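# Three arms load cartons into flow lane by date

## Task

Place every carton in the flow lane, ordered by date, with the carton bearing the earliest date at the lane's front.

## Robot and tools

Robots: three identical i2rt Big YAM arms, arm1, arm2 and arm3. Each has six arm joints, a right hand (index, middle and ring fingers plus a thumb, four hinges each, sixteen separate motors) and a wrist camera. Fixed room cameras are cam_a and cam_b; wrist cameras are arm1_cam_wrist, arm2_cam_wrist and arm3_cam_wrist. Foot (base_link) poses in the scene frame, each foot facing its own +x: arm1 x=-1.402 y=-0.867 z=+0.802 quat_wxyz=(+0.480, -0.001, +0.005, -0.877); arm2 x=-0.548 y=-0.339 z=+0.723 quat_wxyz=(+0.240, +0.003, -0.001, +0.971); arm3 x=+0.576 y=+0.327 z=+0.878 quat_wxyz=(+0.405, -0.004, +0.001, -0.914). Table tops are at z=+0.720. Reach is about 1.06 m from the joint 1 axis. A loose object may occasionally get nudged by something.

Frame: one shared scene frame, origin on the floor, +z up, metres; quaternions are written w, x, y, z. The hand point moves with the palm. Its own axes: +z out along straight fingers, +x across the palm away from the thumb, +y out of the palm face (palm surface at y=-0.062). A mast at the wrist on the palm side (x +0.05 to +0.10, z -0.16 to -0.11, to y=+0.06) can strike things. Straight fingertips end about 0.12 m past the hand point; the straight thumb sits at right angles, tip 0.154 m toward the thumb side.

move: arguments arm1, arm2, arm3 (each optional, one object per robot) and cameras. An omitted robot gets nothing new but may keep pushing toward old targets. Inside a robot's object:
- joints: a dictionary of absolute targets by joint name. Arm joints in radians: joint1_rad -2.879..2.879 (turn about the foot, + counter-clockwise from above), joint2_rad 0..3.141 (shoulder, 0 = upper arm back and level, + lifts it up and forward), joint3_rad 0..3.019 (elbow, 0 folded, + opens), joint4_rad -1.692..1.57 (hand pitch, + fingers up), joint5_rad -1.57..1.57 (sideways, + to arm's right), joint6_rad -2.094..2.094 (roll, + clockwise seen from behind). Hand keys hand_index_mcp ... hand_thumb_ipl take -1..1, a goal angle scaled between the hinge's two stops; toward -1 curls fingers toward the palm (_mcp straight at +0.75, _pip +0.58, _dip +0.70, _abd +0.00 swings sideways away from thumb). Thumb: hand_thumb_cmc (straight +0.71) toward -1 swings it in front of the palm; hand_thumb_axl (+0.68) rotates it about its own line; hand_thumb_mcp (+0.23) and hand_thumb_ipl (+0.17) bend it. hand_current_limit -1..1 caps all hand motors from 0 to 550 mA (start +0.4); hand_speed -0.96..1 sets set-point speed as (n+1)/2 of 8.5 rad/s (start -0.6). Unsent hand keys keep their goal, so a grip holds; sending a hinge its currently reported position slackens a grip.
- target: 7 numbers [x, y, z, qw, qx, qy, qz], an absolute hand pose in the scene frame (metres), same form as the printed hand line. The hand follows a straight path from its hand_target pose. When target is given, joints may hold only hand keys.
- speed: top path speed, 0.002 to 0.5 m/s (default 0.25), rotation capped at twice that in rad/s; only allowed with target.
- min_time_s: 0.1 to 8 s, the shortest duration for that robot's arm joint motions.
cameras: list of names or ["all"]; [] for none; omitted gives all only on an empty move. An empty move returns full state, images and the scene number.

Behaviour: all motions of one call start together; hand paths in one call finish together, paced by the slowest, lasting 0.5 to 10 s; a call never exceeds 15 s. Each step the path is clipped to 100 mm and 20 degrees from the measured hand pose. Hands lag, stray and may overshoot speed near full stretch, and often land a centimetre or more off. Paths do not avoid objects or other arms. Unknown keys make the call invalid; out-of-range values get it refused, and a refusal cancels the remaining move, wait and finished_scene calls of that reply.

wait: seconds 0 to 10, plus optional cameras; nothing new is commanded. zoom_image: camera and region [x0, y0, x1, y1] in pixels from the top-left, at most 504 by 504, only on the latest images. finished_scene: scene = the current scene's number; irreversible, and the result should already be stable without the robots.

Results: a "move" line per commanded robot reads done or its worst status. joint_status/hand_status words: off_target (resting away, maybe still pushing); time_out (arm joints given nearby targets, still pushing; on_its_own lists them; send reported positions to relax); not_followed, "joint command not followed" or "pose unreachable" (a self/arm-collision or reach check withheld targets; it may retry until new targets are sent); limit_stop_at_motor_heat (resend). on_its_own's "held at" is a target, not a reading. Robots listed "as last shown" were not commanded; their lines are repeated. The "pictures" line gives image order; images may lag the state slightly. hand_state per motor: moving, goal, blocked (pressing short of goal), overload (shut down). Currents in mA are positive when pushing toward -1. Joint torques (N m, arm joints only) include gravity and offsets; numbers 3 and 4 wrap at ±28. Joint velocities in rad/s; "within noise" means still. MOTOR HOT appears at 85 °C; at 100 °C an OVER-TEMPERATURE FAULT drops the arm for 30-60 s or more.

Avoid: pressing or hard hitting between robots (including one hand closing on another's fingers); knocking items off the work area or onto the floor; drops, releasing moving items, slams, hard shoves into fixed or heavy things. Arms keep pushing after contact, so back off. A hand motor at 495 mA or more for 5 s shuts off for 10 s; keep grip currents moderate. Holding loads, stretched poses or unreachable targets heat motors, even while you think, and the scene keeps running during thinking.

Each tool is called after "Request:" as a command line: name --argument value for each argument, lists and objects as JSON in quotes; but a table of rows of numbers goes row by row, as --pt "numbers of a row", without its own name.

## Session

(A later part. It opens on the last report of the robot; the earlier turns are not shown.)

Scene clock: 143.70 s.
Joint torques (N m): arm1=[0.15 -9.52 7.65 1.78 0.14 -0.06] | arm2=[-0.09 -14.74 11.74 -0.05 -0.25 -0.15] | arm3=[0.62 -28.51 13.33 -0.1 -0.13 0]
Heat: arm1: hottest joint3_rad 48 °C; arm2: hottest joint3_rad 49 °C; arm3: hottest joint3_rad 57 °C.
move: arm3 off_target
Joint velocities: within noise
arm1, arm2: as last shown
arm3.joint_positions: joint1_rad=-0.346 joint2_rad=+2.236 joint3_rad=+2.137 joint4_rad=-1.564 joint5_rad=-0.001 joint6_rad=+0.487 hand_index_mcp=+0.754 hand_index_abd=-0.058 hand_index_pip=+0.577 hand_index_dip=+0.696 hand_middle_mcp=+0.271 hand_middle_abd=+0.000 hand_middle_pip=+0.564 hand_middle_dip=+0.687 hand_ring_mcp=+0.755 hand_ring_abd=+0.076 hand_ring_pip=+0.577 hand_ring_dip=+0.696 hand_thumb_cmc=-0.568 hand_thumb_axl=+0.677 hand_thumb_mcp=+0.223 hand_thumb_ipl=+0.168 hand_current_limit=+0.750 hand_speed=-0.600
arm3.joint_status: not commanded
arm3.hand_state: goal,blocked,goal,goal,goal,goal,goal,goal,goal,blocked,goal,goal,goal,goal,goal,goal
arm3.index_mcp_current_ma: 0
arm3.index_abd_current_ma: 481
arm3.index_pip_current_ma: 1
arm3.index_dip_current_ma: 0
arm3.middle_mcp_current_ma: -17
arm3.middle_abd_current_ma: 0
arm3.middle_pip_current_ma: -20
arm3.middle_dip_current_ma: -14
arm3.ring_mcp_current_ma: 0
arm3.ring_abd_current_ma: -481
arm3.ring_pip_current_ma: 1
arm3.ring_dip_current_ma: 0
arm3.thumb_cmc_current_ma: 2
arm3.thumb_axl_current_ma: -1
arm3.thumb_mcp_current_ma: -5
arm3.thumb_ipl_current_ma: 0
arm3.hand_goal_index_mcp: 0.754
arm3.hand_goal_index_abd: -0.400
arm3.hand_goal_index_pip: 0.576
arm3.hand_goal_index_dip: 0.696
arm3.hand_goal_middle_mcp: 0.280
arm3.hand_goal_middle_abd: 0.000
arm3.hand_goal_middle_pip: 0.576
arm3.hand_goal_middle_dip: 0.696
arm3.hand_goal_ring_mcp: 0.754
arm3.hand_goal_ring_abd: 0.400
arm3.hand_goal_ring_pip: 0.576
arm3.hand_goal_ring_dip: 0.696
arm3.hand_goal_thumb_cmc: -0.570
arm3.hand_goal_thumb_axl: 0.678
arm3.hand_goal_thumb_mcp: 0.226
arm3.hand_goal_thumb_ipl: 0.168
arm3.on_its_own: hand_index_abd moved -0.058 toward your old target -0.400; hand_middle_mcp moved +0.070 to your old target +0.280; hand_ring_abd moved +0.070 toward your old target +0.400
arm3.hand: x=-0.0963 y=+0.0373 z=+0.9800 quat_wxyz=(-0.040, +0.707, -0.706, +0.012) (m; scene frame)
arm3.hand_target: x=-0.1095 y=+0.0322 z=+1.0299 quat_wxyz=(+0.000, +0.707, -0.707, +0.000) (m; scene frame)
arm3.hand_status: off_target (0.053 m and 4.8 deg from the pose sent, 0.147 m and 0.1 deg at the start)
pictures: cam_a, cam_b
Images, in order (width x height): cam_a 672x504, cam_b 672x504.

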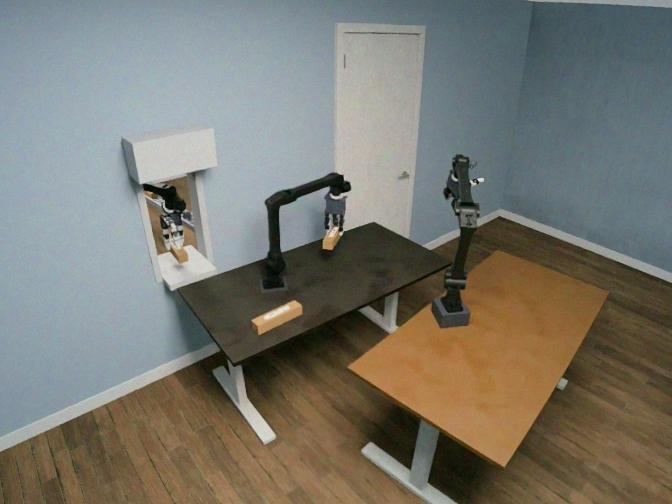

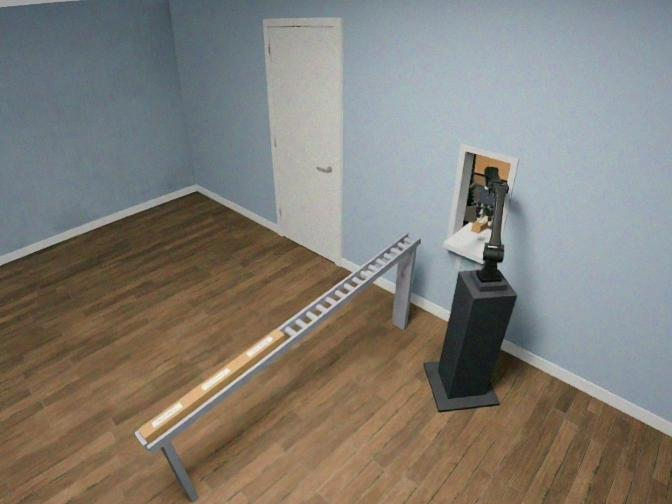

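Request:
move --arm3 '{"target":[0.25,0.030,1.05,0,-0.7071,0.7071,0],"speed":0.13}' --arm2 '{"joints":{"joint1_rad":-1.3,"joint6_rad":0.6},"min_time_s":5.5}' --cameras '["cam_a","cam_b"]'

Request:
zoom_image --camera "cam_b" --region '[420, 130, 540, 270]'

Scene clock: 150.10 s.
Joint torques (N m): arm1=[0.62 -8.94 7.6 1.59 0.14 -0.08] | arm2=[-0.26 -14.21 11.82 -0.03 0 0.08] | arm3=[1.67 -15.56 8.85 0.51 0.04 0.14]
Heat: arm1: hottest joint3_rad 48 °C; arm2: hottest joint3_rad 50 °C; arm3: hottest joint3_rad 56 °C.
move: arm2 done; arm3 off_target
Joint velocities: within noise
arm1: as last shown
arm2.joint_positions: joint1_rad=-1.305 joint2_rad=+1.585 joint3_rad=+1.666 joint4_rad=-1.687 joint5_rad=-0.004 joint6_rad=+0.587 hand_index_mcp=+0.753 hand_index_abd=-0.053 hand_index_pip=+0.575 hand_index_dip=+0.696 hand_middle_mcp=+0.238 hand_middle_abd=+0.001 hand_middle_pip=+0.562 hand_middle_dip=+0.689 hand_ring_mcp=+0.753 hand_ring_abd=+0.074 hand_ring_pip=+0.575 hand_ring_dip=+0.697 hand_thumb_cmc=-0.569 hand_thumb_axl=+0.677 hand_thumb_mcp=+0.222 hand_thumb_ipl=+0.168 hand_current_limit=+0.750 hand_speed=-0.600
arm2.joint_status: all done
arm2.hand_state: goal,blocked,goal,goal,blocked,goal,goal,goal,goal,blocked,goal,goal,goal,goal,goal,goal
arm2.index_mcp_current_ma: -2
arm2.index_abd_current_ma: 481
arm2.index_pip_current_ma: -1
arm2.index_dip_current_ma: 0
arm2.middle_mcp_current_ma: -60
arm2.middle_abd_current_ma: 1
arm2.middle_pip_current_ma: -32
arm2.middle_dip_current_ma: -13
arm2.ring_mcp_current_ma: -1
arm2.ring_abd_current_ma: -481
arm2.ring_pip_current_ma: -1
arm2.ring_dip_current_ma: 1
arm2.thumb_cmc_current_ma: 1
arm2.thumb_axl_current_ma: -1
arm2.thumb_mcp_current_ma: -8
arm2.thumb_ipl_current_ma: 0
arm2.hand_goal_index_mcp: 0.754
arm2.hand_goal_index_abd: -0.400
arm2.hand_goal_index_pip: 0.576
arm2.hand_goal_index_dip: 0.696
arm2.hand_goal_middle_mcp: 0.260
arm2.hand_goal_middle_abd: 0.000
arm2.hand_goal_middle_pip: 0.576
arm2.hand_goal_middle_dip: 0.696
arm2.hand_goal_ring_mcp: 0.754
arm2.hand_goal_ring_abd: 0.400
arm2.hand_goal_ring_pip: 0.576
arm2.hand_goal_ring_dip: 0.696
arm2.hand_goal_thumb_cmc: -0.570
arm2.hand_goal_thumb_axl: 0.678
arm2.hand_goal_thumb_mcp: 0.226
arm2.hand_goal_thumb_ipl: 0.168
arm2.hand: x=-0.3680 y=+0.1586 z=+1.0129 quat_wxyz=(-0.002, +0.392, +0.920, -0.018) (m; scene frame)
arm2.hand_target: x=-0.3697 y=+0.1613 z=+1.0494 quat_wxyz=(-0.009, +0.396, +0.918, +0.015) (m; scene frame)
arm2.hand_status: not commanded
arm3.joint_positions: joint1_rad=+0.075 joint2_rad=+1.457 joint3_rad=+1.155 joint4_rad=-1.323 joint5_rad=-0.008 joint6_rad=+0.907 hand_index_mcp=+0.755 hand_index_abd=-0.058 hand_index_pip=+0.577 hand_index_dip=+0.696 hand_middle_mcp=+0.274 hand_middle_abd=+0.000 hand_middle_pip=+0.566 hand_middle_dip=+0.688 hand_ring_mcp=+0.756 hand_ring_abd=+0.076 hand_ring_pip=+0.577 hand_ring_dip=+0.696 hand_thumb_cmc=-0.568 hand_thumb_axl=+0.677 hand_thumb_mcp=+0.223 hand_thumb_ipl=+0.168 hand_current_limit=+0.750 hand_speed=-0.600
arm3.joint_status: not commanded
arm3.hand_state: goal,blocked,goal,goal,goal,goal,goal,goal,goal,blocked,goal,goal,goal,goal,goal,goal
arm3.index_mcp_current_ma: 1
arm3.index_abd_current_ma: 481
arm3.index_pip_current_ma: 1
arm3.index_dip_current_ma: 0
arm3.middle_mcp_current_ma: -9
arm3.middle_abd_current_ma: 0
arm3.middle_pip_current_ma: -16
arm3.middle_dip_current_ma: -12
arm3.ring_mcp_current_ma: 1
arm3.ring_abd_current_ma: -481
arm3.ring_pip_current_ma: 1
arm3.ring_dip_current_ma: 0
arm3.thumb_cmc_current_ma: 2
arm3.thumb_axl_current_ma: -1
arm3.thumb_mcp_current_ma: -5
arm3.thumb_ipl_current_ma: 0
arm3.hand_goal_index_mcp: 0.754
arm3.hand_goal_index_abd: -0.400
arm3.hand_goal_index_pip: 0.576
arm3.hand_goal_index_dip: 0.696
arm3.hand_goal_middle_mcp: 0.280
arm3.hand_goal_middle_abd: 0.000
arm3.hand_goal_middle_pip: 0.576
arm3.hand_goal_middle_dip: 0.696
arm3.hand_goal_ring_mcp: 0.754
arm3.hand_goal_ring_abd: 0.400
arm3.hand_goal_ring_pip: 0.576
arm3.hand_goal_ring_dip: 0.696
arm3.hand_goal_thumb_cmc: -0.570
arm3.hand_goal_thumb_axl: 0.678
arm3.hand_goal_thumb_mcp: 0.226
arm3.hand_goal_thumb_ipl: 0.168
arm3.hand: x=+0.2491 y=+0.0352 z=+1.0322 quat_wxyz=(-0.024, +0.708, -0.706, -0.001) (m; scene frame)
arm3.hand_target: x=+0.2501 y=+0.0303 z=+1.0497 quat_wxyz=(+0.000, +0.707, -0.707, +0.000) (m; scene frame)
arm3.hand_status: off_target (0.019 m and 2.7 deg from the pose sent, 0.353 m and 4.8 deg at the start)
pictures: cam_a, cam_b
Images, in order (width x height): cam_a 672x504, cam_b 672x504.

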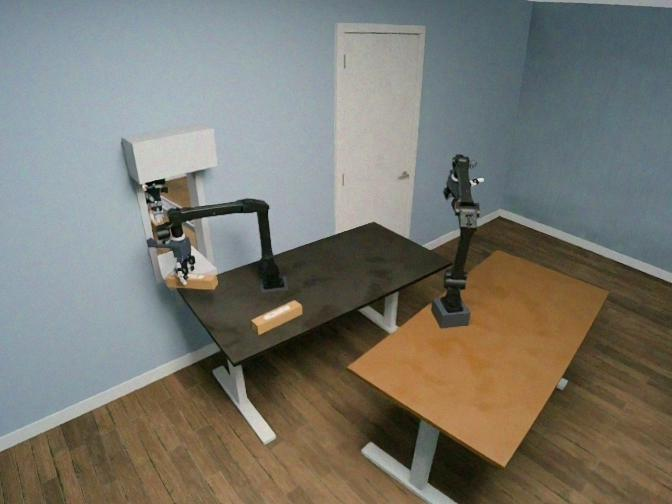

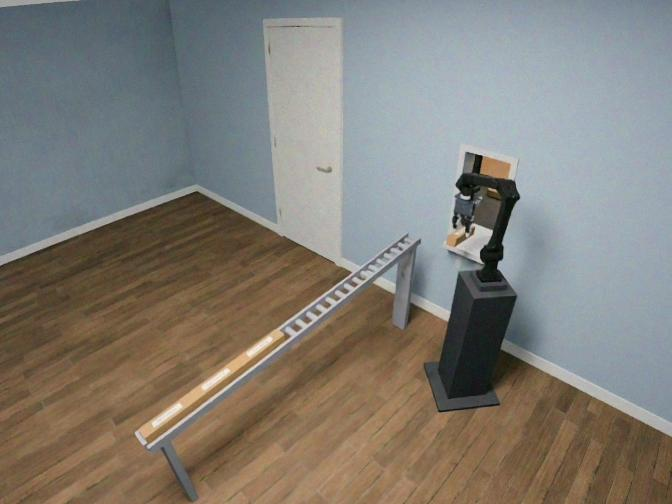

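Scaled by 3.600 from the camera's 672x504 image, which has a finer 960x720 frame.

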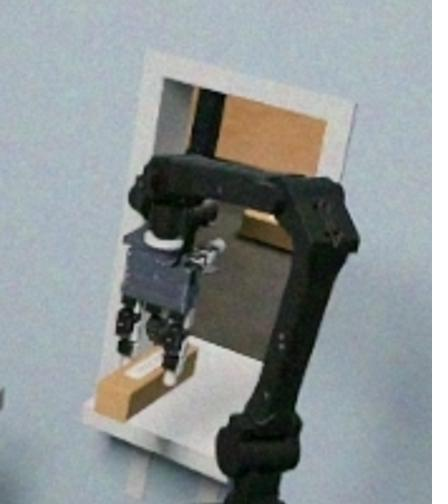

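Request:
move --arm3 '{"target":[0.574,-0.300,1.02,0,-0.7071,0.7071,0],"speed":0.17}' --arm2 '{"target":[-0.35,-0.0225,1.03,0,0.7071,0.7071,0],"speed":0.2}'

Request:
move --arm3 '{"target":[0.574,-0.300,0.91,0,-0.7071,0.7071,0],"speed":0.14}' --arm2 '{"target":[-0.12,-0.0225,1.01,0,0.7071,0.7071,0],"speed":0.17}' --cameras '["cam_a","cam_b"]'

Request:
zoom_image --camera "cam_b" --region '[355, 200, 445, 290]'

Request:
zoom_image --camera "cam_a" --region '[130, 170, 240, 300]'

Scene clock: 154.37 s.
Joint torques (N m): arm1=[0.32 -9.11 7.58 1.8 0.11 -0.11] | arm2=[-1.03 -10.4 8.24 0.81 0.33 0.11] | arm3=[1.03 -22.95 13.2 -0.12 0.12 0.14]
Heat: arm1: hottest joint3_rad 48 °C; arm2: hottest joint3_rad 50 °C; arm3: hottest joint3_rad 56 °C.
move: arm2 off_target; arm3 off_target
Joint velocities: within noise
arm1: as last shown
arm2.joint_positions: joint1_rad=-1.390 joint2_rad=+1.307 joint3_rad=+1.379 joint4_rad=-1.687 joint5_rad=+0.003 joint6_rad=+1.247 hand_index_mcp=+0.753 hand_index_abd=-0.053 hand_index_pip=+0.575 hand_index_dip=+0.696 hand_middle_mcp=+0.238 hand_middle_abd=+0.001 hand_middle_pip=+0.562 hand_middle_dip=+0.689 hand_ring_mcp=+0.753 hand_ring_abd=+0.074 hand_ring_pip=+0.575 hand_ring_dip=+0.697 hand_thumb_cmc=-0.569 hand_thumb_axl=+0.677 hand_thumb_mcp=+0.222 hand_thumb_ipl=+0.168 hand_current_limit=+0.750 hand_speed=-0.600
arm2.joint_status: not commanded
arm2.hand_state: goal,blocked,goal,goal,blocked,goal,goal,goal,goal,blocked,goal,goal,goal,goal,goal,goal
arm2.index_mcp_current_ma: -2
arm2.index_abd_current_ma: 481
arm2.index_pip_current_ma: -1
arm2.index_dip_current_ma: 0
arm2.middle_mcp_current_ma: -60
arm2.middle_abd_current_ma: 1
arm2.middle_pip_current_ma: -32
arm2.middle_dip_current_ma: -13
arm2.ring_mcp_current_ma: -1
arm2.ring_abd_current_ma: -481
arm2.ring_pip_current_ma: -1
arm2.ring_dip_current_ma: 1
arm2.thumb_cmc_current_ma: 1
arm2.thumb_axl_current_ma: -1
arm2.thumb_mcp_current_ma: -8
arm2.thumb_ipl_current_ma: 0
arm2.hand_goal_index_mcp: 0.754
arm2.hand_goal_index_abd: -0.400
arm2.hand_goal_index_pip: 0.576
arm2.hand_goal_index_dip: 0.696
arm2.hand_goal_middle_mcp: 0.260
arm2.hand_goal_middle_abd: 0.000
arm2.hand_goal_middle_pip: 0.576
arm2.hand_goal_middle_dip: 0.696
arm2.hand_goal_ring_mcp: 0.754
arm2.hand_goal_ring_abd: 0.400
arm2.hand_goal_ring_pip: 0.576
arm2.hand_goal_ring_dip: 0.696
arm2.hand_goal_thumb_cmc: -0.570
arm2.hand_goal_thumb_axl: 0.678
arm2.hand_goal_thumb_mcp: 0.226
arm2.hand_goal_thumb_ipl: 0.168
arm2.hand: x=-0.3526 y=-0.0191 z=+1.0168 quat_wxyz=(+0.009, +0.700, +0.714, -0.020) (m; scene frame)
arm2.hand_target: x=-0.3501 y=-0.0227 z=+1.0298 quat_wxyz=(+0.000, +0.707, +0.707, +0.000) (m; scene frame)
arm2.hand_status: off_target (0.014 m and 2.8 deg from the pose sent, 0.183 m and 43.9 deg at the start)
arm3.joint_positions: joint1_rad=+0.856 joint2_rad=+2.093 joint3_rad=+1.958 joint4_rad=-1.475 joint5_rad=-0.012 joint6_rad=+1.680 hand_index_mcp=+0.756 hand_index_abd=-0.058 hand_index_pip=+0.577 hand_index_dip=+0.696 hand_middle_mcp=+0.275 hand_middle_abd=+0.000 hand_middle_pip=+0.567 hand_middle_dip=+0.689 hand_ring_mcp=+0.756 hand_ring_abd=+0.076 hand_ring_pip=+0.577 hand_ring_dip=+0.696 hand_thumb_cmc=-0.568 hand_thumb_axl=+0.677 hand_thumb_mcp=+0.223 hand_thumb_ipl=+0.168 hand_current_limit=+0.750 hand_speed=-0.600
arm3.joint_status: not commanded
arm3.hand_state: goal,blocked,goal,goal,goal,goal,goal,goal,goal,blocked,goal,goal,goal,goal,goal,goal
arm3.index_mcp_current_ma: 2
arm3.index_abd_current_ma: 481
arm3.index_pip_current_ma: 1
arm3.index_dip_current_ma: 0
arm3.middle_mcp_current_ma: -7
arm3.middle_abd_current_ma: 0
arm3.middle_pip_current_ma: -15
arm3.middle_dip_current_ma: -11
arm3.ring_mcp_current_ma: 3
arm3.ring_abd_current_ma: -481
arm3.ring_pip_current_ma: 1
arm3.ring_dip_current_ma: 0
arm3.thumb_cmc_current_ma: 2
arm3.thumb_axl_current_ma: -1
arm3.thumb_mcp_current_ma: -5
arm3.thumb_ipl_current_ma: 0
arm3.hand_goal_index_mcp: 0.754
arm3.hand_goal_index_abd: -0.400
arm3.hand_goal_index_pip: 0.576
arm3.hand_goal_index_dip: 0.696
arm3.hand_goal_middle_mcp: 0.280
arm3.hand_goal_middle_abd: 0.000
arm3.hand_goal_middle_pip: 0.576
arm3.hand_goal_middle_dip: 0.696
arm3.hand_goal_ring_mcp: 0.754
arm3.hand_goal_ring_abd: 0.400
arm3.hand_goal_ring_pip: 0.576
arm3.hand_goal_ring_dip: 0.696
arm3.hand_goal_thumb_cmc: -0.570
arm3.hand_goal_thumb_axl: 0.678
arm3.hand_goal_thumb_mcp: 0.226
arm3.hand_goal_thumb_ipl: 0.168
arm3.hand: x=+0.5699 y=-0.2847 z=+1.0054 quat_wxyz=(-0.013, +0.710, -0.704, -0.014) (m; scene frame)
arm3.hand_target: x=+0.5740 y=-0.2990 z=+1.0200 quat_wxyz=(+0.000, +0.707, -0.707, +0.001) (m; scene frame)
arm3.hand_status: off_target (0.022 m and 2.3 deg from the pose sent, 0.467 m and 2.7 deg at the start)
pictures: none

Scene clock: 156.60 s.
Joint torques (N m): arm1=[0.09 -9.7 7.61 1.81 0.1 -0.08] | arm2=[0.03 -12.1 11.84 0.43 0.03 -0.11] | arm3=[1.08 -23.77 8.94 0.57 0.12 0.14]
Heat: arm1: hottest joint3_rad 48 °C; arm2: hottest joint3_rad 50 °C; arm3: hottest joint3_rad 56 °C.
move: arm2 off_target; arm3 done
Joint velocities: within noise
arm1: as last shown
arm2.joint_positions: joint1_rad=-1.867 joint2_rad=+1.587 joint3_rad=+1.612 joint4_rad=-1.640 joint5_rad=+0.010 joint6_rad=+0.800 hand_index_mcp=+0.754 hand_index_abd=-0.053 hand_index_pip=+0.576 hand_index_dip=+0.696 hand_middle_mcp=+0.241 hand_middle_abd=+0.000 hand_middle_pip=+0.562 hand_middle_dip=+0.689 hand_ring_mcp=+0.755 hand_ring_abd=+0.074 hand_ring_pip=+0.576 hand_ring_dip=+0.697 hand_thumb_cmc=-0.569 hand_thumb_axl=+0.677 hand_thumb_mcp=+0.222 hand_thumb_ipl=+0.168 hand_current_limit=+0.750 hand_speed=-0.600
arm2.joint_status: not commanded
arm2.hand_state: goal,blocked,goal,goal,goal,goal,goal,goal,goal,blocked,goal,goal,goal,goal,goal,goal
arm2.index_mcp_current_ma: 0
arm2.index_abd_current_ma: 481
arm2.index_pip_current_ma: 0
arm2.index_dip_current_ma: 0
arm2.middle_mcp_current_ma: -50
arm2.middle_abd_current_ma: 0
arm2.middle_pip_current_ma: -32
arm2.middle_dip_current_ma: -13
arm2.ring_mcp_current_ma: 1
arm2.ring_abd_current_ma: -481
arm2.ring_pip_current_ma: 0
arm2.ring_dip_current_ma: 1
arm2.thumb_cmc_current_ma: 1
arm2.thumb_axl_current_ma: -1
arm2.thumb_mcp_current_ma: -8
arm2.thumb_ipl_current_ma: 0
arm2.hand_goal_index_mcp: 0.754
arm2.hand_goal_index_abd: -0.400
arm2.hand_goal_index_pip: 0.576
arm2.hand_goal_index_dip: 0.696
arm2.hand_goal_middle_mcp: 0.260
arm2.hand_goal_middle_abd: 0.000
arm2.hand_goal_middle_pip: 0.576
arm2.hand_goal_middle_dip: 0.696
arm2.hand_goal_ring_mcp: 0.754
arm2.hand_goal_ring_abd: 0.400
arm2.hand_goal_ring_pip: 0.576
arm2.hand_goal_ring_dip: 0.696
arm2.hand_goal_thumb_cmc: -0.570
arm2.hand_goal_thumb_axl: 0.678
arm2.hand_goal_thumb_mcp: 0.226
arm2.hand_goal_thumb_ipl: 0.168
arm2.hand: x=-0.1315 y=-0.0333 z=+0.9909 quat_wxyz=(+0.002, +0.710, +0.704, -0.023) (m; scene frame)
arm2.hand_target: x=-0.1208 y=-0.0233 z=+1.0101 quat_wxyz=(+0.000, +0.707, +0.707, +0.000) (m; scene frame)
arm2.hand_status: off_target (0.025 m and 2.7 deg from the pose sent, 0.233 m and 2.8 deg at the start)
arm3.joint_positions: joint1_rad=+0.856 joint2_rad=+2.171 joint3_rad=+1.835 joint4_rad=-1.251 joint5_rad=-0.012 joint6_rad=+1.682 hand_index_mcp=+0.756 hand_index_abd=-0.058 hand_index_pip=+0.577 hand_index_dip=+0.696 hand_middle_mcp=+0.275 hand_middle_abd=+0.000 hand_middle_pip=+0.567 hand_middle_dip=+0.689 hand_ring_mcp=+0.756 hand_ring_abd=+0.076 hand_ring_pip=+0.577 hand_ring_dip=+0.696 hand_thumb_cmc=-0.568 hand_thumb_axl=+0.677 hand_thumb_mcp=+0.223 hand_thumb_ipl=+0.168 hand_current_limit=+0.750 hand_speed=-0.600
arm3.joint_status: not commanded
arm3.hand_state: goal,blocked,goal,goal,goal,goal,goal,goal,goal,blocked,goal,goal,goal,goal,goal,goal
arm3.index_mcp_current_ma: 2
arm3.index_abd_current_ma: 481
arm3.index_pip_current_ma: 1
arm3.index_dip_current_ma: 0
arm3.middle_mcp_current_ma: -7
arm3.middle_abd_current_ma: 0
arm3.middle_pip_current_ma: -15
arm3.middle_dip_current_ma: -11
arm3.ring_mcp_current_ma: 3
arm3.ring_abd_current_ma: -481
arm3.ring_pip_current_ma: 1
arm3.ring_dip_current_ma: 0
arm3.thumb_cmc_current_ma: 2
arm3.thumb_axl_current_ma: -1
arm3.thumb_mcp_current_ma: -5
arm3.thumb_ipl_current_ma: 0
arm3.hand_goal_index_mcp: 0.754
arm3.hand_goal_index_abd: -0.400
arm3.hand_goal_index_pip: 0.576
arm3.hand_goal_index_dip: 0.696
arm3.hand_goal_middle_mcp: 0.280
arm3.hand_goal_middle_abd: 0.000
arm3.hand_goal_middle_pip: 0.576
arm3.hand_goal_middle_dip: 0.696
arm3.hand_goal_ring_mcp: 0.754
arm3.hand_goal_ring_abd: 0.400
arm3.hand_goal_ring_pip: 0.576
arm3.hand_goal_ring_dip: 0.696
arm3.hand_goal_thumb_cmc: -0.570
arm3.hand_goal_thumb_axl: 0.678
arm3.hand_goal_thumb_mcp: 0.226
arm3.hand_goal_thumb_ipl: 0.168
arm3.hand: x=+0.5704 y=-0.2949 z=+0.9101 quat_wxyz=(-0.006, +0.710, -0.704, -0.004) (m; scene frame)
arm3.hand_target: x=+0.5740 y=-0.3000 z=+0.9100 quat_wxyz=(+0.000, +0.707, -0.707, +0.000) (m; scene frame)
arm3.hand_status: done (0.006 m and 1.0 deg from the pose sent, 0.097 m and 2.3 deg at the start)
pictures: cam_a, cam_b
Images, in order (width x height): cam_a 672x504, cam_b 672x504.

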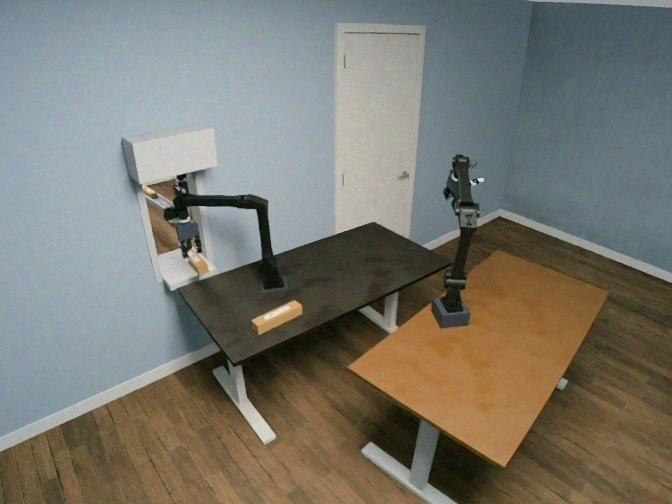

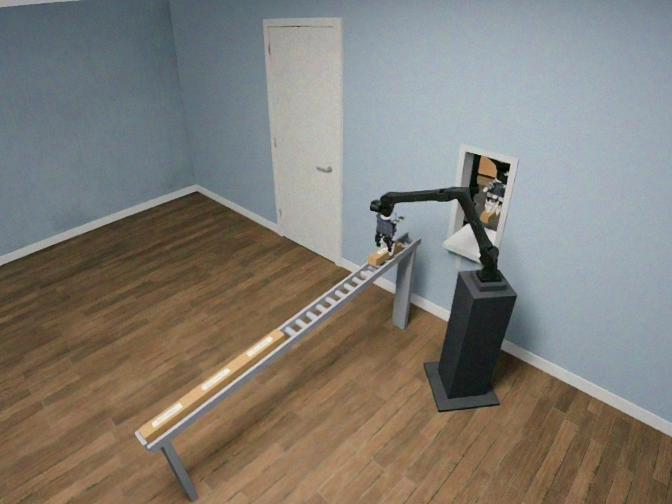

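Scaled by 5.600 from the camera's 672x504 image, which has a finer 960x720 frame.

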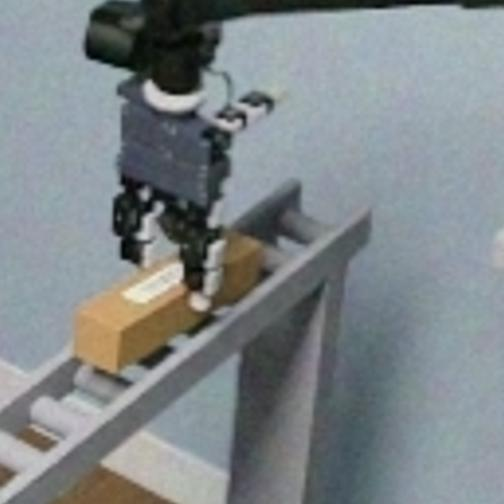

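Scaled by 3.877 from the camera's 672x504 image, which has a finer 960x720 frame.

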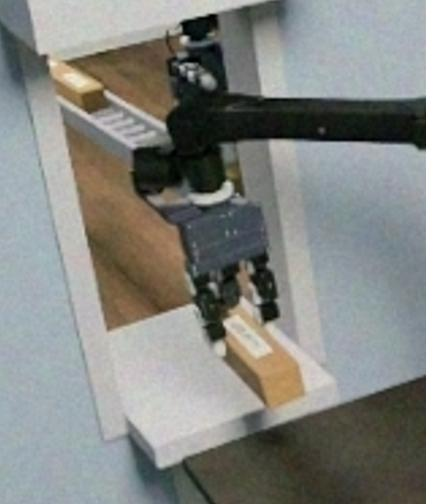

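Request:
move --arm3 '{"target":[0.576,-0.312,0.882,0,-0.7071,0.7071,0],"speed":0.08}' --arm2 '{"target":[0.076,-0.013,0.995,0,0.7071,0.7071,0],"speed":0.15}' --cameras '["cam_a","cam_b"]'

Request:
zoom_image --camera "cam_b" --region '[355, 200, 445, 290]'

Request:
zoom_image --camera "cam_a" --region '[130, 170, 240, 300]'

Scene clock: 159.27 s.
Joint torques (N m): arm1=[0.38 -9.35 7.58 1.87 0.12 -0.07] | arm2=[-0.44 -17.49 12 0.14 0.23 -0.18] | arm3=[1.08 -22.24 10.97 0.75 0.12 0.12]
Heat: arm1: hottest joint3_rad 48 °C; arm2: hottest joint3_rad 50 °C; arm3: hottest joint3_rad 56 °C.
move: arm2 off_target; arm3 off_target
Joint velocities: within noise
arm1.joint_positions: joint1_rad=+1.304 joint2_rad=+1.311 joint3_rad=+1.704 joint4_rad=-1.430 joint5_rad=-0.001 joint6_rad=+1.087 hand_index_mcp=+0.754 hand_index_abd=+0.102 hand_index_pip=+0.578 hand_index_dip=+0.698 hand_middle_mcp=+0.112 hand_middle_abd=-0.001 hand_middle_pip=+0.575 hand_middle_dip=+0.694 hand_ring_mcp=+0.754 hand_ring_abd=-0.096 hand_ring_pip=+0.577 hand_ring_dip=+0.696 hand_thumb_cmc=-0.568 hand_thumb_axl=+0.677 hand_thumb_mcp=+0.222 hand_thumb_ipl=+0.168 hand_current_limit=+0.750 hand_speed=-0.600
arm1.joint_status: not commanded
arm1.hand_state: goal,goal,goal,goal,goal,goal,goal,goal,goal,goal,goal,goal,goal,goal,goal,goal
arm1.index_mcp_current_ma: 0
arm1.index_abd_current_ma: 0
arm1.index_pip_current_ma: 0
arm1.index_dip_current_ma: 0
arm1.middle_mcp_current_ma: 5
arm1.middle_abd_current_ma: 0
arm1.middle_pip_current_ma: 0
arm1.middle_dip_current_ma: 0
arm1.ring_mcp_current_ma: 0
arm1.ring_abd_current_ma: 0
arm1.ring_pip_current_ma: 0
arm1.ring_dip_current_ma: 0
arm1.thumb_cmc_current_ma: 0
arm1.thumb_axl_current_ma: 0
arm1.thumb_mcp_current_ma: -1
arm1.thumb_ipl_current_ma: 0
arm1.hand_goal_index_mcp: 0.754
arm1.hand_goal_index_abd: 0.100
arm1.hand_goal_index_pip: 0.576
arm1.hand_goal_index_dip: 0.696
arm1.hand_goal_middle_mcp: 0.100
arm1.hand_goal_middle_abd: 0.000
arm1.hand_goal_middle_pip: 0.576
arm1.hand_goal_middle_dip: 0.696
arm1.hand_goal_ring_mcp: 0.754
arm1.hand_goal_ring_abd: -0.100
arm1.hand_goal_ring_pip: 0.576
arm1.hand_goal_ring_dip: 0.696
arm1.hand_goal_thumb_cmc: -0.570
arm1.hand_goal_thumb_axl: 0.678
arm1.hand_goal_thumb_mcp: 0.226
arm1.hand_goal_thumb_ipl: 0.168
arm1.hand: x=-1.1373 y=-1.2889 z=+1.2539 quat_wxyz=(+0.158, +0.951, -0.169, +0.205) (m; scene frame)
arm1.hand_target: x=-1.1401 y=-1.2892 z=+1.2589 quat_wxyz=(+0.164, +0.947, -0.173, +0.213) (m; scene frame)
arm1.hand_status: not commanded
arm2.joint_positions: joint1_rad=-2.075 joint2_rad=+2.015 joint3_rad=+2.163 joint4_rad=-1.688 joint5_rad=+0.011 joint6_rad=+0.587 hand_index_mcp=+0.754 hand_index_abd=-0.053 hand_index_pip=+0.576 hand_index_dip=+0.696 hand_middle_mcp=+0.241 hand_middle_abd=+0.000 hand_middle_pip=+0.562 hand_middle_dip=+0.689 hand_ring_mcp=+0.755 hand_ring_abd=+0.074 hand_ring_pip=+0.576 hand_ring_dip=+0.697 hand_thumb_cmc=-0.569 hand_thumb_axl=+0.677 hand_thumb_mcp=+0.222 hand_thumb_ipl=+0.168 hand_current_limit=+0.750 hand_speed=-0.600
arm2.joint_status: not commanded
arm2.hand_state: goal,blocked,goal,goal,goal,goal,goal,goal,goal,blocked,goal,goal,goal,goal,goal,goal
arm2.index_mcp_current_ma: 0
arm2.index_abd_current_ma: 481
arm2.index_pip_current_ma: 0
arm2.index_dip_current_ma: 0
arm2.middle_mcp_current_ma: -49
arm2.middle_abd_current_ma: 0
arm2.middle_pip_current_ma: -32
arm2.middle_dip_current_ma: -13
arm2.ring_mcp_current_ma: 1
arm2.ring_abd_current_ma: -481
arm2.ring_pip_current_ma: 0
arm2.ring_dip_current_ma: 1
arm2.thumb_cmc_current_ma: 1
arm2.thumb_axl_current_ma: -1
arm2.thumb_mcp_current_ma: -8
arm2.thumb_ipl_current_ma: 0
arm2.hand_goal_index_mcp: 0.754
arm2.hand_goal_index_abd: -0.400
arm2.hand_goal_index_pip: 0.576
arm2.hand_goal_index_dip: 0.696
arm2.hand_goal_middle_mcp: 0.260
arm2.hand_goal_middle_abd: 0.000
arm2.hand_goal_middle_pip: 0.576
arm2.hand_goal_middle_dip: 0.696
arm2.hand_goal_ring_mcp: 0.754
arm2.hand_goal_ring_abd: 0.400
arm2.hand_goal_ring_pip: 0.576
arm2.hand_goal_ring_dip: 0.696
arm2.hand_goal_thumb_cmc: -0.570
arm2.hand_goal_thumb_axl: 0.678
arm2.hand_goal_thumb_mcp: 0.226
arm2.hand_goal_thumb_ipl: 0.168
arm2.hand: x=+0.0671 y=-0.0180 z=+0.9752 quat_wxyz=(+0.005, +0.709, +0.705, +0.013) (m; scene frame)
arm2.hand_target: x=+0.0749 y=-0.0138 z=+0.9946 quat_wxyz=(+0.010, +0.705, +0.709, +0.030) (m; scene frame)
arm2.hand_status: off_target (0.022 m and 1.6 deg from the pose sent, 0.209 m and 2.7 deg at the start; a joint's target at an end of its range on 39 of 68 steps)
arm3.joint_positions: joint1_rad=+0.857 joint2_rad=+2.205 joint3_rad=+1.835 joint4_rad=-1.224 joint5_rad=-0.012 joint6_rad=+1.686 hand_index_mcp=+0.762 hand_index_abd=-0.058 hand_index_pip=+0.580 hand_index_dip=+0.698 hand_middle_mcp=+0.278 hand_middle_abd=+0.003 hand_middle_pip=+0.571 hand_middle_dip=+0.692 hand_ring_mcp=+0.759 hand_ring_abd=+0.076 hand_ring_pip=+0.579 hand_ring_dip=+0.697 hand_thumb_cmc=-0.568 hand_thumb_axl=+0.677 hand_thumb_mcp=+0.223 hand_thumb_ipl=+0.168 hand_current_limit=+0.750 hand_speed=-0.600
arm3.joint_status: not commanded
arm3.hand_state: goal,blocked,goal,goal,goal,goal,goal,goal,goal,blocked,goal,goal,goal,goal,goal,goal
arm3.index_mcp_current_ma: 13
arm3.index_abd_current_ma: 481
arm3.index_pip_current_ma: 6
arm3.index_dip_current_ma: 1
arm3.middle_mcp_current_ma: -2
arm3.middle_abd_current_ma: 3
arm3.middle_pip_current_ma: -6
arm3.middle_dip_current_ma: -6
arm3.ring_mcp_current_ma: 7
arm3.ring_abd_current_ma: -481
arm3.ring_pip_current_ma: 3
arm3.ring_dip_current_ma: 1
arm3.thumb_cmc_current_ma: 2
arm3.thumb_axl_current_ma: -1
arm3.thumb_mcp_current_ma: -5
arm3.thumb_ipl_current_ma: 0
arm3.hand_goal_index_mcp: 0.754
arm3.hand_goal_index_abd: -0.400
arm3.hand_goal_index_pip: 0.576
arm3.hand_goal_index_dip: 0.696
arm3.hand_goal_middle_mcp: 0.280
arm3.hand_goal_middle_abd: 0.000
arm3.hand_goal_middle_pip: 0.576
arm3.hand_goal_middle_dip: 0.696
arm3.hand_goal_ring_mcp: 0.754
arm3.hand_goal_ring_abd: 0.400
arm3.hand_goal_ring_pip: 0.576
arm3.hand_goal_ring_dip: 0.696
arm3.hand_goal_thumb_cmc: -0.570
arm3.hand_goal_thumb_axl: 0.678
arm3.hand_goal_thumb_mcp: 0.226
arm3.hand_goal_thumb_ipl: 0.168
arm3.hand: x=+0.5713 y=-0.2974 z=+0.8887 quat_wxyz=(-0.008, +0.709, -0.705, -0.007) (m; scene frame)
arm3.hand_target: x=+0.5760 y=-0.3114 z=+0.8823 quat_wxyz=(+0.000, +0.707, -0.707, +0.000) (m; scene frame)
arm3.hand_status: off_target (0.017 m and 1.3 deg from the pose sent, 0.033 m and 1.0 deg at the start)
pictures: cam_a, cam_b
Images, in order (width x height): cam_a 672x504, cam_b 672x504.

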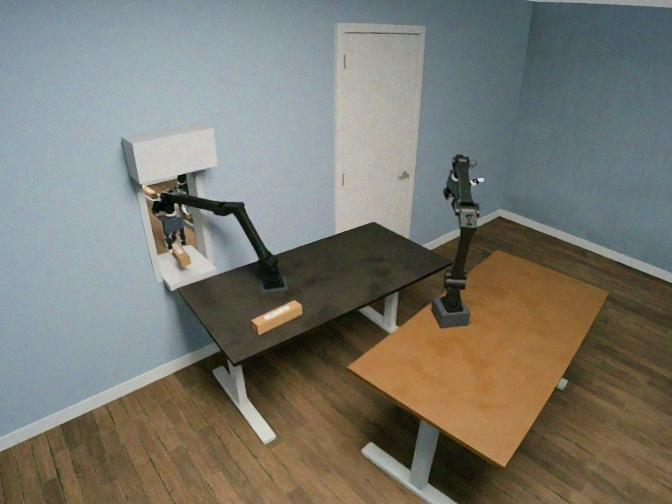

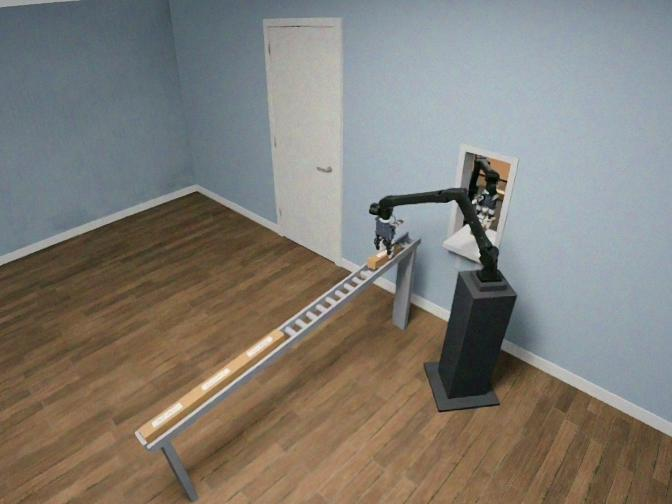

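Scaled by 5.600 from the camera's 672x504 image, which has a finer 960x720 frame.

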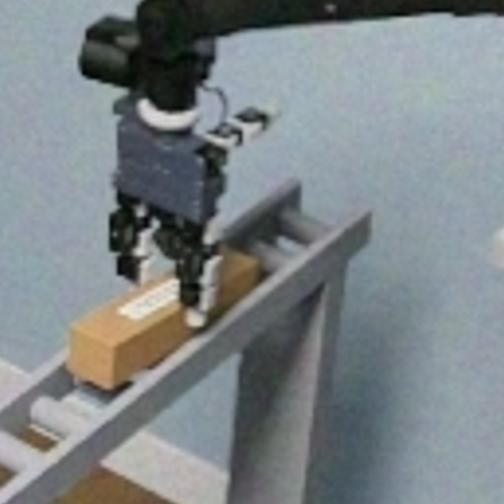

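Scaled by 3.877 from the camera's 672x504 image, which has a finer 960x720 frame.

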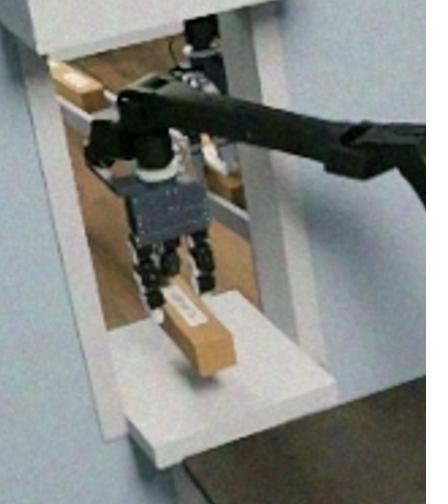

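Request:
move --arm3 '{"target":[0.584,-0.322,0.873,0.0308,0.7064,-0.7064,-0.0308],"speed":0.08}' --arm2 '{"target":[0.076,-0.016,0.905,0,0.7071,0.7071,0],"speed":0.12}' --cameras '["cam_b"]'

Request:
zoom_image --camera "cam_b" --region '[355, 150, 540, 290]'

Scene clock: 162.37 s.
Joint torques (N m): arm1=[0.67 -9.41 7.58 1.84 0.12 -0.1] | arm2=[-0.62 -17.38 8.44 1.06 0.05 -0.11] | arm3=[0.85 -21.3 11.81 0.51 0.11 0.01]
Heat: arm1: hottest joint3_rad 48 °C; arm2: hottest joint3_rad 50 °C; arm3: hottest joint3_rad 56 °C.
move: arm2 done; arm3 off_target
Joint velocities: within noise
arm1: as last shown
arm2.joint_positions: joint1_rad=-2.075 joint2_rad=+2.041 joint3_rad=+2.030 joint4_rad=-1.569 joint5_rad=+0.009 joint6_rad=+0.586 hand_index_mcp=+0.753 hand_index_abd=-0.053 hand_index_pip=+0.576 hand_index_dip=+0.696 hand_middle_mcp=+0.240 hand_middle_abd=+0.002 hand_middle_pip=+0.561 hand_middle_dip=+0.689 hand_ring_mcp=+0.753 hand_ring_abd=+0.074 hand_ring_pip=+0.575 hand_ring_dip=+0.697 hand_thumb_cmc=-0.569 hand_thumb_axl=+0.677 hand_thumb_mcp=+0.222 hand_thumb_ipl=+0.168 hand_current_limit=+0.750 hand_speed=-0.600
arm2.joint_status: not commanded
arm2.hand_state: goal,blocked,goal,goal,blocked,goal,goal,goal,goal,blocked,goal,goal,goal,goal,goal,goal
arm2.index_mcp_current_ma: -1
arm2.index_abd_current_ma: 481
arm2.index_pip_current_ma: 0
arm2.index_dip_current_ma: 0
arm2.middle_mcp_current_ma: -52
arm2.middle_abd_current_ma: 3
arm2.middle_pip_current_ma: -32
arm2.middle_dip_current_ma: -13
arm2.ring_mcp_current_ma: -1
arm2.ring_abd_current_ma: -481
arm2.ring_pip_current_ma: -1
arm2.ring_dip_current_ma: 1
arm2.thumb_cmc_current_ma: 1
arm2.thumb_axl_current_ma: -1
arm2.thumb_mcp_current_ma: -8
arm2.thumb_ipl_current_ma: 0
arm2.hand_goal_index_mcp: 0.754
arm2.hand_goal_index_abd: -0.400
arm2.hand_goal_index_pip: 0.576
arm2.hand_goal_index_dip: 0.696
arm2.hand_goal_middle_mcp: 0.260
arm2.hand_goal_middle_abd: 0.000
arm2.hand_goal_middle_pip: 0.576
arm2.hand_goal_middle_dip: 0.696
arm2.hand_goal_ring_mcp: 0.754
arm2.hand_goal_ring_abd: 0.400
arm2.hand_goal_ring_pip: 0.576
arm2.hand_goal_ring_dip: 0.696
arm2.hand_goal_thumb_cmc: -0.570
arm2.hand_goal_thumb_axl: 0.678
arm2.hand_goal_thumb_mcp: 0.226
arm2.hand_goal_thumb_ipl: 0.168
arm2.hand: x=+0.0687 y=-0.0161 z=+0.9061 quat_wxyz=(+0.001, +0.709, +0.706, -0.006) (m; scene frame)
arm2.hand_target: x=+0.0759 y=-0.0160 z=+0.9050 quat_wxyz=(+0.000, +0.707, +0.707, +0.000) (m; scene frame)
arm2.hand_status: done (0.007 m and 0.8 deg from the pose sent, 0.071 m and 1.6 deg at the start)
arm3.joint_positions: joint1_rad=+0.893 joint2_rad=+2.247 joint3_rad=+1.879 joint4_rad=-1.229 joint5_rad=+0.077 joint6_rad=+1.728 hand_index_mcp=+0.750 hand_index_abd=-0.058 hand_index_pip=+0.574 hand_index_dip=+0.696 hand_middle_mcp=+0.259 hand_middle_abd=+0.038 hand_middle_pip=+0.562 hand_middle_dip=+0.691 hand_ring_mcp=+0.734 hand_ring_abd=+0.076 hand_ring_pip=+0.566 hand_ring_dip=+0.692 hand_thumb_cmc=-0.568 hand_thumb_axl=+0.677 hand_thumb_mcp=+0.223 hand_thumb_ipl=+0.168 hand_current_limit=+0.750 hand_speed=-0.600
arm3.joint_status: not commanded
arm3.hand_state: goal,blocked,goal,goal,blocked,blocked,goal,goal,goal,blocked,goal,goal,goal,goal,goal,goal
arm3.index_mcp_current_ma: -6
arm3.index_abd_current_ma: 481
arm3.index_pip_current_ma: -1
arm3.index_dip_current_ma: 0
arm3.middle_mcp_current_ma: -47
arm3.middle_abd_current_ma: 79
arm3.middle_pip_current_ma: -26
arm3.middle_dip_current_ma: -6
arm3.ring_mcp_current_ma: -44
arm3.ring_abd_current_ma: -481
arm3.ring_pip_current_ma: -17
arm3.ring_dip_current_ma: -6
arm3.thumb_cmc_current_ma: 2
arm3.thumb_axl_current_ma: -1
arm3.thumb_mcp_current_ma: -5
arm3.thumb_ipl_current_ma: 0
arm3.hand_goal_index_mcp: 0.754
arm3.hand_goal_index_abd: -0.400
arm3.hand_goal_index_pip: 0.576
arm3.hand_goal_index_dip: 0.696
arm3.hand_goal_middle_mcp: 0.280
arm3.hand_goal_middle_abd: 0.000
arm3.hand_goal_middle_pip: 0.576
arm3.hand_goal_middle_dip: 0.696
arm3.hand_goal_ring_mcp: 0.754
arm3.hand_goal_ring_abd: 0.400
arm3.hand_goal_ring_pip: 0.576
arm3.hand_goal_ring_dip: 0.696
arm3.hand_goal_thumb_cmc: -0.570
arm3.hand_goal_thumb_axl: 0.678
arm3.hand_goal_thumb_mcp: 0.226
arm3.hand_goal_thumb_ipl: 0.168
arm3.hand: x=+0.5812 y=-0.3064 z=+0.8855 quat_wxyz=(+0.027, +0.707, -0.706, -0.035) (m; scene frame)
arm3.hand_target: x=+0.5840 y=-0.3209 z=+0.8731 quat_wxyz=(+0.031, +0.707, -0.706, -0.030) (m; scene frame)
arm3.hand_status: off_target (0.020 m and 0.7 deg from the pose sent, 0.032 m and 5.2 deg at the start)
pictures: cam_b
Images, in order (width x height): cam_b 672x504.

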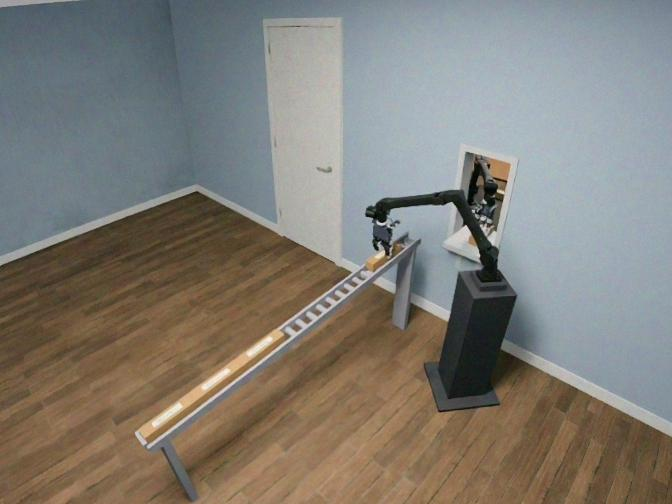

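Scaled by 2.724 from the camera's 672x504 image, which has a finer 960x720 frame.

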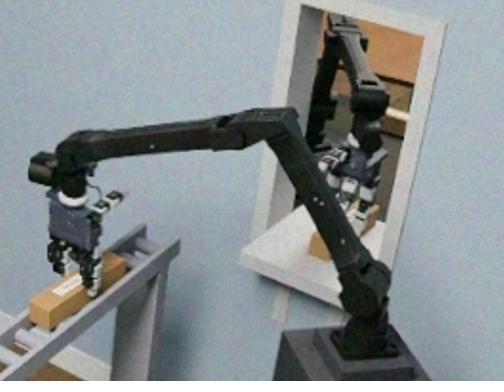

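Request:
move --arm3 '{"target":[0.582,-0.316,0.888,0.0308,0.7064,-0.7064,-0.0308],"speed":0.08,"joints":{"hand_middle_mcp":0.1}}' --arm2 '{"target":[0.072,-0.016,0.88,0,0.7071,0.7071,0],"speed":0.1}'

Request:
move --arm3 '{"joints":{"hand_index_abd":0.1,"hand_ring_abd":-0.1}}' --arm2 '{"target":[0.07,-0.017,0.892,0,0.7071,0.7071,0],"speed":0.1,"joints":{"hand_middle_mcp":0.1}}' --cameras '["cam_b"]'

Request:
zoom_image --camera "cam_b" --region '[355, 150, 540, 290]'

Scene clock: 163.83 s.
Joint torques (N m): arm1=[-0.21 -9.88 7.69 1.87 0.11 -0.08] | arm2=[-0.44 -15.91 6.46 1.85 0 -0.09] | arm3=[0.73 -24.12 10.54 -0.03 0.12 -0.01]
Heat: arm1: hottest joint3_rad 48 °C; arm2: hottest joint3_rad 50 °C; arm3: hottest joint3_rad 56 °C.
move: arm2 off_target; arm3 done
Joint velocities: within noise
arm1: as last shown
arm2.joint_positions: joint1_rad=-2.075 joint2_rad=+2.019 joint3_rad=+1.979 joint4_rad=-1.516 joint5_rad=+0.009 joint6_rad=+0.586 hand_index_mcp=+0.762 hand_index_abd=-0.053 hand_index_pip=+0.581 hand_index_dip=+0.697 hand_middle_mcp=+0.249 hand_middle_abd=+0.001 hand_middle_pip=+0.565 hand_middle_dip=+0.689 hand_ring_mcp=+0.762 hand_ring_abd=+0.075 hand_ring_pip=+0.581 hand_ring_dip=+0.698 hand_thumb_cmc=-0.569 hand_thumb_axl=+0.677 hand_thumb_mcp=+0.222 hand_thumb_ipl=+0.168 hand_current_limit=+0.750 hand_speed=-0.600
arm2.joint_status: not commanded
arm2.hand_state: goal,blocked,goal,goal,goal,goal,goal,goal,goal,blocked,goal,goal,goal,goal,goal,goal
arm2.index_mcp_current_ma: 15
arm2.index_abd_current_ma: 481
arm2.index_pip_current_ma: 8
arm2.index_dip_current_ma: 1
arm2.middle_mcp_current_ma: -23
arm2.middle_abd_current_ma: 2
arm2.middle_pip_current_ma: -23
arm2.middle_dip_current_ma: -13
arm2.ring_mcp_current_ma: 16
arm2.ring_abd_current_ma: -481
arm2.ring_pip_current_ma: 9
arm2.ring_dip_current_ma: 2
arm2.thumb_cmc_current_ma: 1
arm2.thumb_axl_current_ma: -1
arm2.thumb_mcp_current_ma: -8
arm2.thumb_ipl_current_ma: 0
arm2.hand_goal_index_mcp: 0.754
arm2.hand_goal_index_abd: -0.400
arm2.hand_goal_index_pip: 0.576
arm2.hand_goal_index_dip: 0.696
arm2.hand_goal_middle_mcp: 0.260
arm2.hand_goal_middle_abd: 0.000
arm2.hand_goal_middle_pip: 0.576
arm2.hand_goal_middle_dip: 0.696
arm2.hand_goal_ring_mcp: 0.754
arm2.hand_goal_ring_abd: 0.400
arm2.hand_goal_ring_pip: 0.576
arm2.hand_goal_ring_dip: 0.696
arm2.hand_goal_thumb_cmc: -0.570
arm2.hand_goal_thumb_axl: 0.678
arm2.hand_goal_thumb_mcp: 0.226
arm2.hand_goal_thumb_ipl: 0.168
arm2.hand: x=+0.0674 y=-0.0169 z=+0.9019 quat_wxyz=(+0.003, +0.709, +0.706, +0.005) (m; scene frame)
arm2.hand_target: x=+0.0713 y=-0.0163 z=+0.8802 quat_wxyz=(+0.000, +0.707, +0.707, +0.000) (m; scene frame)
arm2.hand_status: off_target (0.022 m and 0.7 deg from the pose sent, 0.026 m and 0.8 deg at the start)
arm3.joint_positions: joint1_rad=+0.893 joint2_rad=+2.248 joint3_rad=+1.880 joint4_rad=-1.230 joint5_rad=+0.077 joint6_rad=+1.728 hand_index_mcp=+0.758 hand_index_abd=-0.058 hand_index_pip=+0.576 hand_index_dip=+0.696 hand_middle_mcp=+0.116 hand_middle_abd=+0.003 hand_middle_pip=+0.575 hand_middle_dip=+0.693 hand_ring_mcp=+0.743 hand_ring_abd=+0.078 hand_ring_pip=+0.568 hand_ring_dip=+0.692 hand_thumb_cmc=-0.568 hand_thumb_axl=+0.677 hand_thumb_mcp=+0.223 hand_thumb_ipl=+0.168 hand_current_limit=+0.750 hand_speed=-0.600
arm3.joint_status: all done
arm3.hand_state: goal,blocked,goal,goal,goal,goal,goal,goal,goal,blocked,goal,goal,goal,goal,goal,goal
arm3.index_mcp_current_ma: 5
arm3.index_abd_current_ma: 481
arm3.index_pip_current_ma: 0
arm3.index_dip_current_ma: 0
arm3.middle_mcp_current_ma: 33
arm3.middle_abd_current_ma: 3
arm3.middle_pip_current_ma: -1
arm3.middle_dip_current_ma: -3
arm3.ring_mcp_current_ma: -21
arm3.ring_abd_current_ma: -481
arm3.ring_pip_current_ma: -12
arm3.ring_dip_current_ma: -6
arm3.thumb_cmc_current_ma: 2
arm3.thumb_axl_current_ma: -1
arm3.thumb_mcp_current_ma: -5
arm3.thumb_ipl_current_ma: 0
arm3.hand_goal_index_mcp: 0.754
arm3.hand_goal_index_abd: -0.400
arm3.hand_goal_index_pip: 0.576
arm3.hand_goal_index_dip: 0.696
arm3.hand_goal_middle_mcp: 0.100
arm3.hand_goal_middle_abd: 0.000
arm3.hand_goal_middle_pip: 0.576
arm3.hand_goal_middle_dip: 0.696
arm3.hand_goal_ring_mcp: 0.754
arm3.hand_goal_ring_abd: 0.400
arm3.hand_goal_ring_pip: 0.576
arm3.hand_goal_ring_dip: 0.696
arm3.hand_goal_thumb_cmc: -0.570
arm3.hand_goal_thumb_axl: 0.678
arm3.hand_goal_thumb_mcp: 0.226
arm3.hand_goal_thumb_ipl: 0.168
arm3.hand: x=+0.5812 y=-0.3066 z=+0.8852 quat_wxyz=(+0.027, +0.707, -0.706, -0.036) (m; scene frame)
arm3.hand_target: x=+0.5820 y=-0.3157 z=+0.8881 quat_wxyz=(+0.031, +0.707, -0.706, -0.031) (m; scene frame)
arm3.hand_status: done (0.010 m and 0.7 deg from the pose sent, 0.010 m and 0.7 deg at the start)
pictures: none

Scene clock: 164.80 s.
Joint torques (N m): arm1=[0.44 -9.64 7.65 1.78 0.13 -0.09] | arm2=[-0.09 -16.97 7.9 0.68 -0.01 -0.08] | arm3=[0.67 -24.12 10.5 -0.06 0.12 -0.01]
Heat: arm1: hottest joint3_rad 48 °C; arm2: hottest joint3_rad 50 °C; arm3: hottest joint3_rad 55 °C.
move: arm2 done; arm3 done
Joint velocities: within noise
arm1: as last shown
arm2.joint_positions: joint1_rad=-2.075 joint2_rad=+2.019 joint3_rad=+1.977 joint4_rad=-1.514 joint5_rad=+0.009 joint6_rad=+0.586 hand_index_mcp=+0.762 hand_index_abd=-0.053 hand_index_pip=+0.581 hand_index_dip=+0.697 hand_middle_mcp=+0.116 hand_middle_abd=+0.001 hand_middle_pip=+0.575 hand_middle_dip=+0.693 hand_ring_mcp=+0.762 hand_ring_abd=+0.075 hand_ring_pip=+0.581 hand_ring_dip=+0.698 hand_thumb_cmc=-0.569 hand_thumb_axl=+0.677 hand_thumb_mcp=+0.222 hand_thumb_ipl=+0.168 hand_current_limit=+0.750 hand_speed=-0.600
arm2.joint_status: all done
arm2.hand_state: goal,blocked,goal,goal,goal,goal,goal,goal,goal,blocked,goal,goal,goal,goal,goal,goal
arm2.index_mcp_current_ma: 15
arm2.index_abd_current_ma: 481
arm2.index_pip_current_ma: 8
arm2.index_dip_current_ma: 1
arm2.middle_mcp_current_ma: 38
arm2.middle_abd_current_ma: 2
arm2.middle_pip_current_ma: -1
arm2.middle_dip_current_ma: -4
arm2.ring_mcp_current_ma: 16
arm2.ring_abd_current_ma: -481
arm2.ring_pip_current_ma: 9
arm2.ring_dip_current_ma: 2
arm2.thumb_cmc_current_ma: 1
arm2.thumb_axl_current_ma: -1
arm2.thumb_mcp_current_ma: -8
arm2.thumb_ipl_current_ma: 0
arm2.hand_goal_index_mcp: 0.754
arm2.hand_goal_index_abd: -0.400
arm2.hand_goal_index_pip: 0.576
arm2.hand_goal_index_dip: 0.696
arm2.hand_goal_middle_mcp: 0.100
arm2.hand_goal_middle_abd: 0.000
arm2.hand_goal_middle_pip: 0.576
arm2.hand_goal_middle_dip: 0.696
arm2.hand_goal_ring_mcp: 0.754
arm2.hand_goal_ring_abd: 0.400
arm2.hand_goal_ring_pip: 0.576
arm2.hand_goal_ring_dip: 0.696
arm2.hand_goal_thumb_cmc: -0.570
arm2.hand_goal_thumb_axl: 0.678
arm2.hand_goal_thumb_mcp: 0.226
arm2.hand_goal_thumb_ipl: 0.168
arm2.hand: x=+0.0675 y=-0.0169 z=+0.9013 quat_wxyz=(+0.003, +0.709, +0.706, +0.005) (m; scene frame)
arm2.hand_target: x=+0.0698 y=-0.0170 z=+0.8920 quat_wxyz=(+0.000, +0.707, +0.707, +0.000) (m; scene frame)
arm2.hand_status: done (0.010 m and 0.7 deg from the pose sent, 0.010 m and 0.7 deg at the start)
arm3.joint_positions: joint1_rad=+0.893 joint2_rad=+2.248 joint3_rad=+1.880 joint4_rad=-1.230 joint5_rad=+0.077 joint6_rad=+1.728 hand_index_mcp=+0.756 hand_index_abd=+0.096 hand_index_pip=+0.577 hand_index_dip=+0.696 hand_middle_mcp=+0.116 hand_middle_abd=+0.003 hand_middle_pip=+0.575 hand_middle_dip=+0.693 hand_ring_mcp=+0.751 hand_ring_abd=-0.097 hand_ring_pip=+0.573 hand_ring_dip=+0.693 hand_thumb_cmc=-0.568 hand_thumb_axl=+0.677 hand_thumb_mcp=+0.223 hand_thumb_ipl=+0.168 hand_current_limit=+0.750 hand_speed=-0.600
arm3.joint_status: all done
arm3.hand_state: goal,goal,goal,goal,goal,goal,goal,goal,goal,goal,goal,goal,goal,goal,goal,goal
arm3.index_mcp_current_ma: 3
arm3.index_abd_current_ma: -4
arm3.index_pip_current_ma: 0
arm3.index_dip_current_ma: 0
arm3.middle_mcp_current_ma: 33
arm3.middle_abd_current_ma: 3
arm3.middle_pip_current_ma: -1
arm3.middle_dip_current_ma: -3
arm3.ring_mcp_current_ma: -4
arm3.ring_abd_current_ma: 3
arm3.ring_pip_current_ma: -3
arm3.ring_dip_current_ma: -3
arm3.thumb_cmc_current_ma: 2
arm3.thumb_axl_current_ma: -1
arm3.thumb_mcp_current_ma: -5
arm3.thumb_ipl_current_ma: 0
arm3.hand_goal_index_mcp: 0.754
arm3.hand_goal_index_abd: 0.100
arm3.hand_goal_index_pip: 0.576
arm3.hand_goal_index_dip: 0.696
arm3.hand_goal_middle_mcp: 0.100
arm3.hand_goal_middle_abd: 0.000
arm3.hand_goal_middle_pip: 0.576
arm3.hand_goal_middle_dip: 0.696
arm3.hand_goal_ring_mcp: 0.754
arm3.hand_goal_ring_abd: -0.100
arm3.hand_goal_ring_pip: 0.576
arm3.hand_goal_ring_dip: 0.696
arm3.hand_goal_thumb_cmc: -0.570
arm3.hand_goal_thumb_axl: 0.678
arm3.hand_goal_thumb_mcp: 0.226
arm3.hand_goal_thumb_ipl: 0.168
arm3.hand: x=+0.5812 y=-0.3066 z=+0.8852 quat_wxyz=(+0.027, +0.707, -0.706, -0.036) (m; scene frame)
arm3.hand_target: x=+0.5820 y=-0.3157 z=+0.8881 quat_wxyz=(+0.031, +0.707, -0.706, -0.031) (m; scene frame)
arm3.hand_status: not commanded
pictures: cam_b
Images, in order (width x height): cam_b 672x504.

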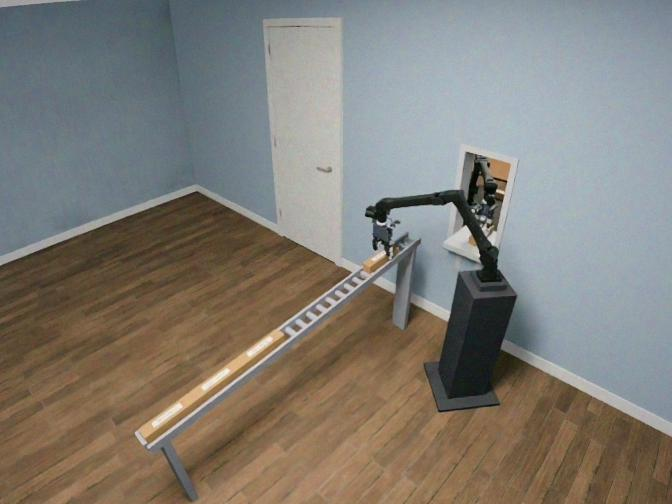

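Scaled by 2.724 from the camera's 672x504 image, which has a finer 960x720 frame.

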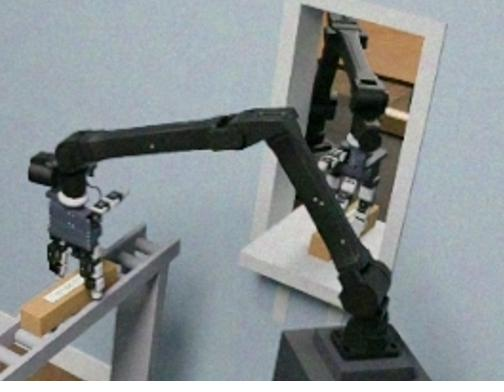

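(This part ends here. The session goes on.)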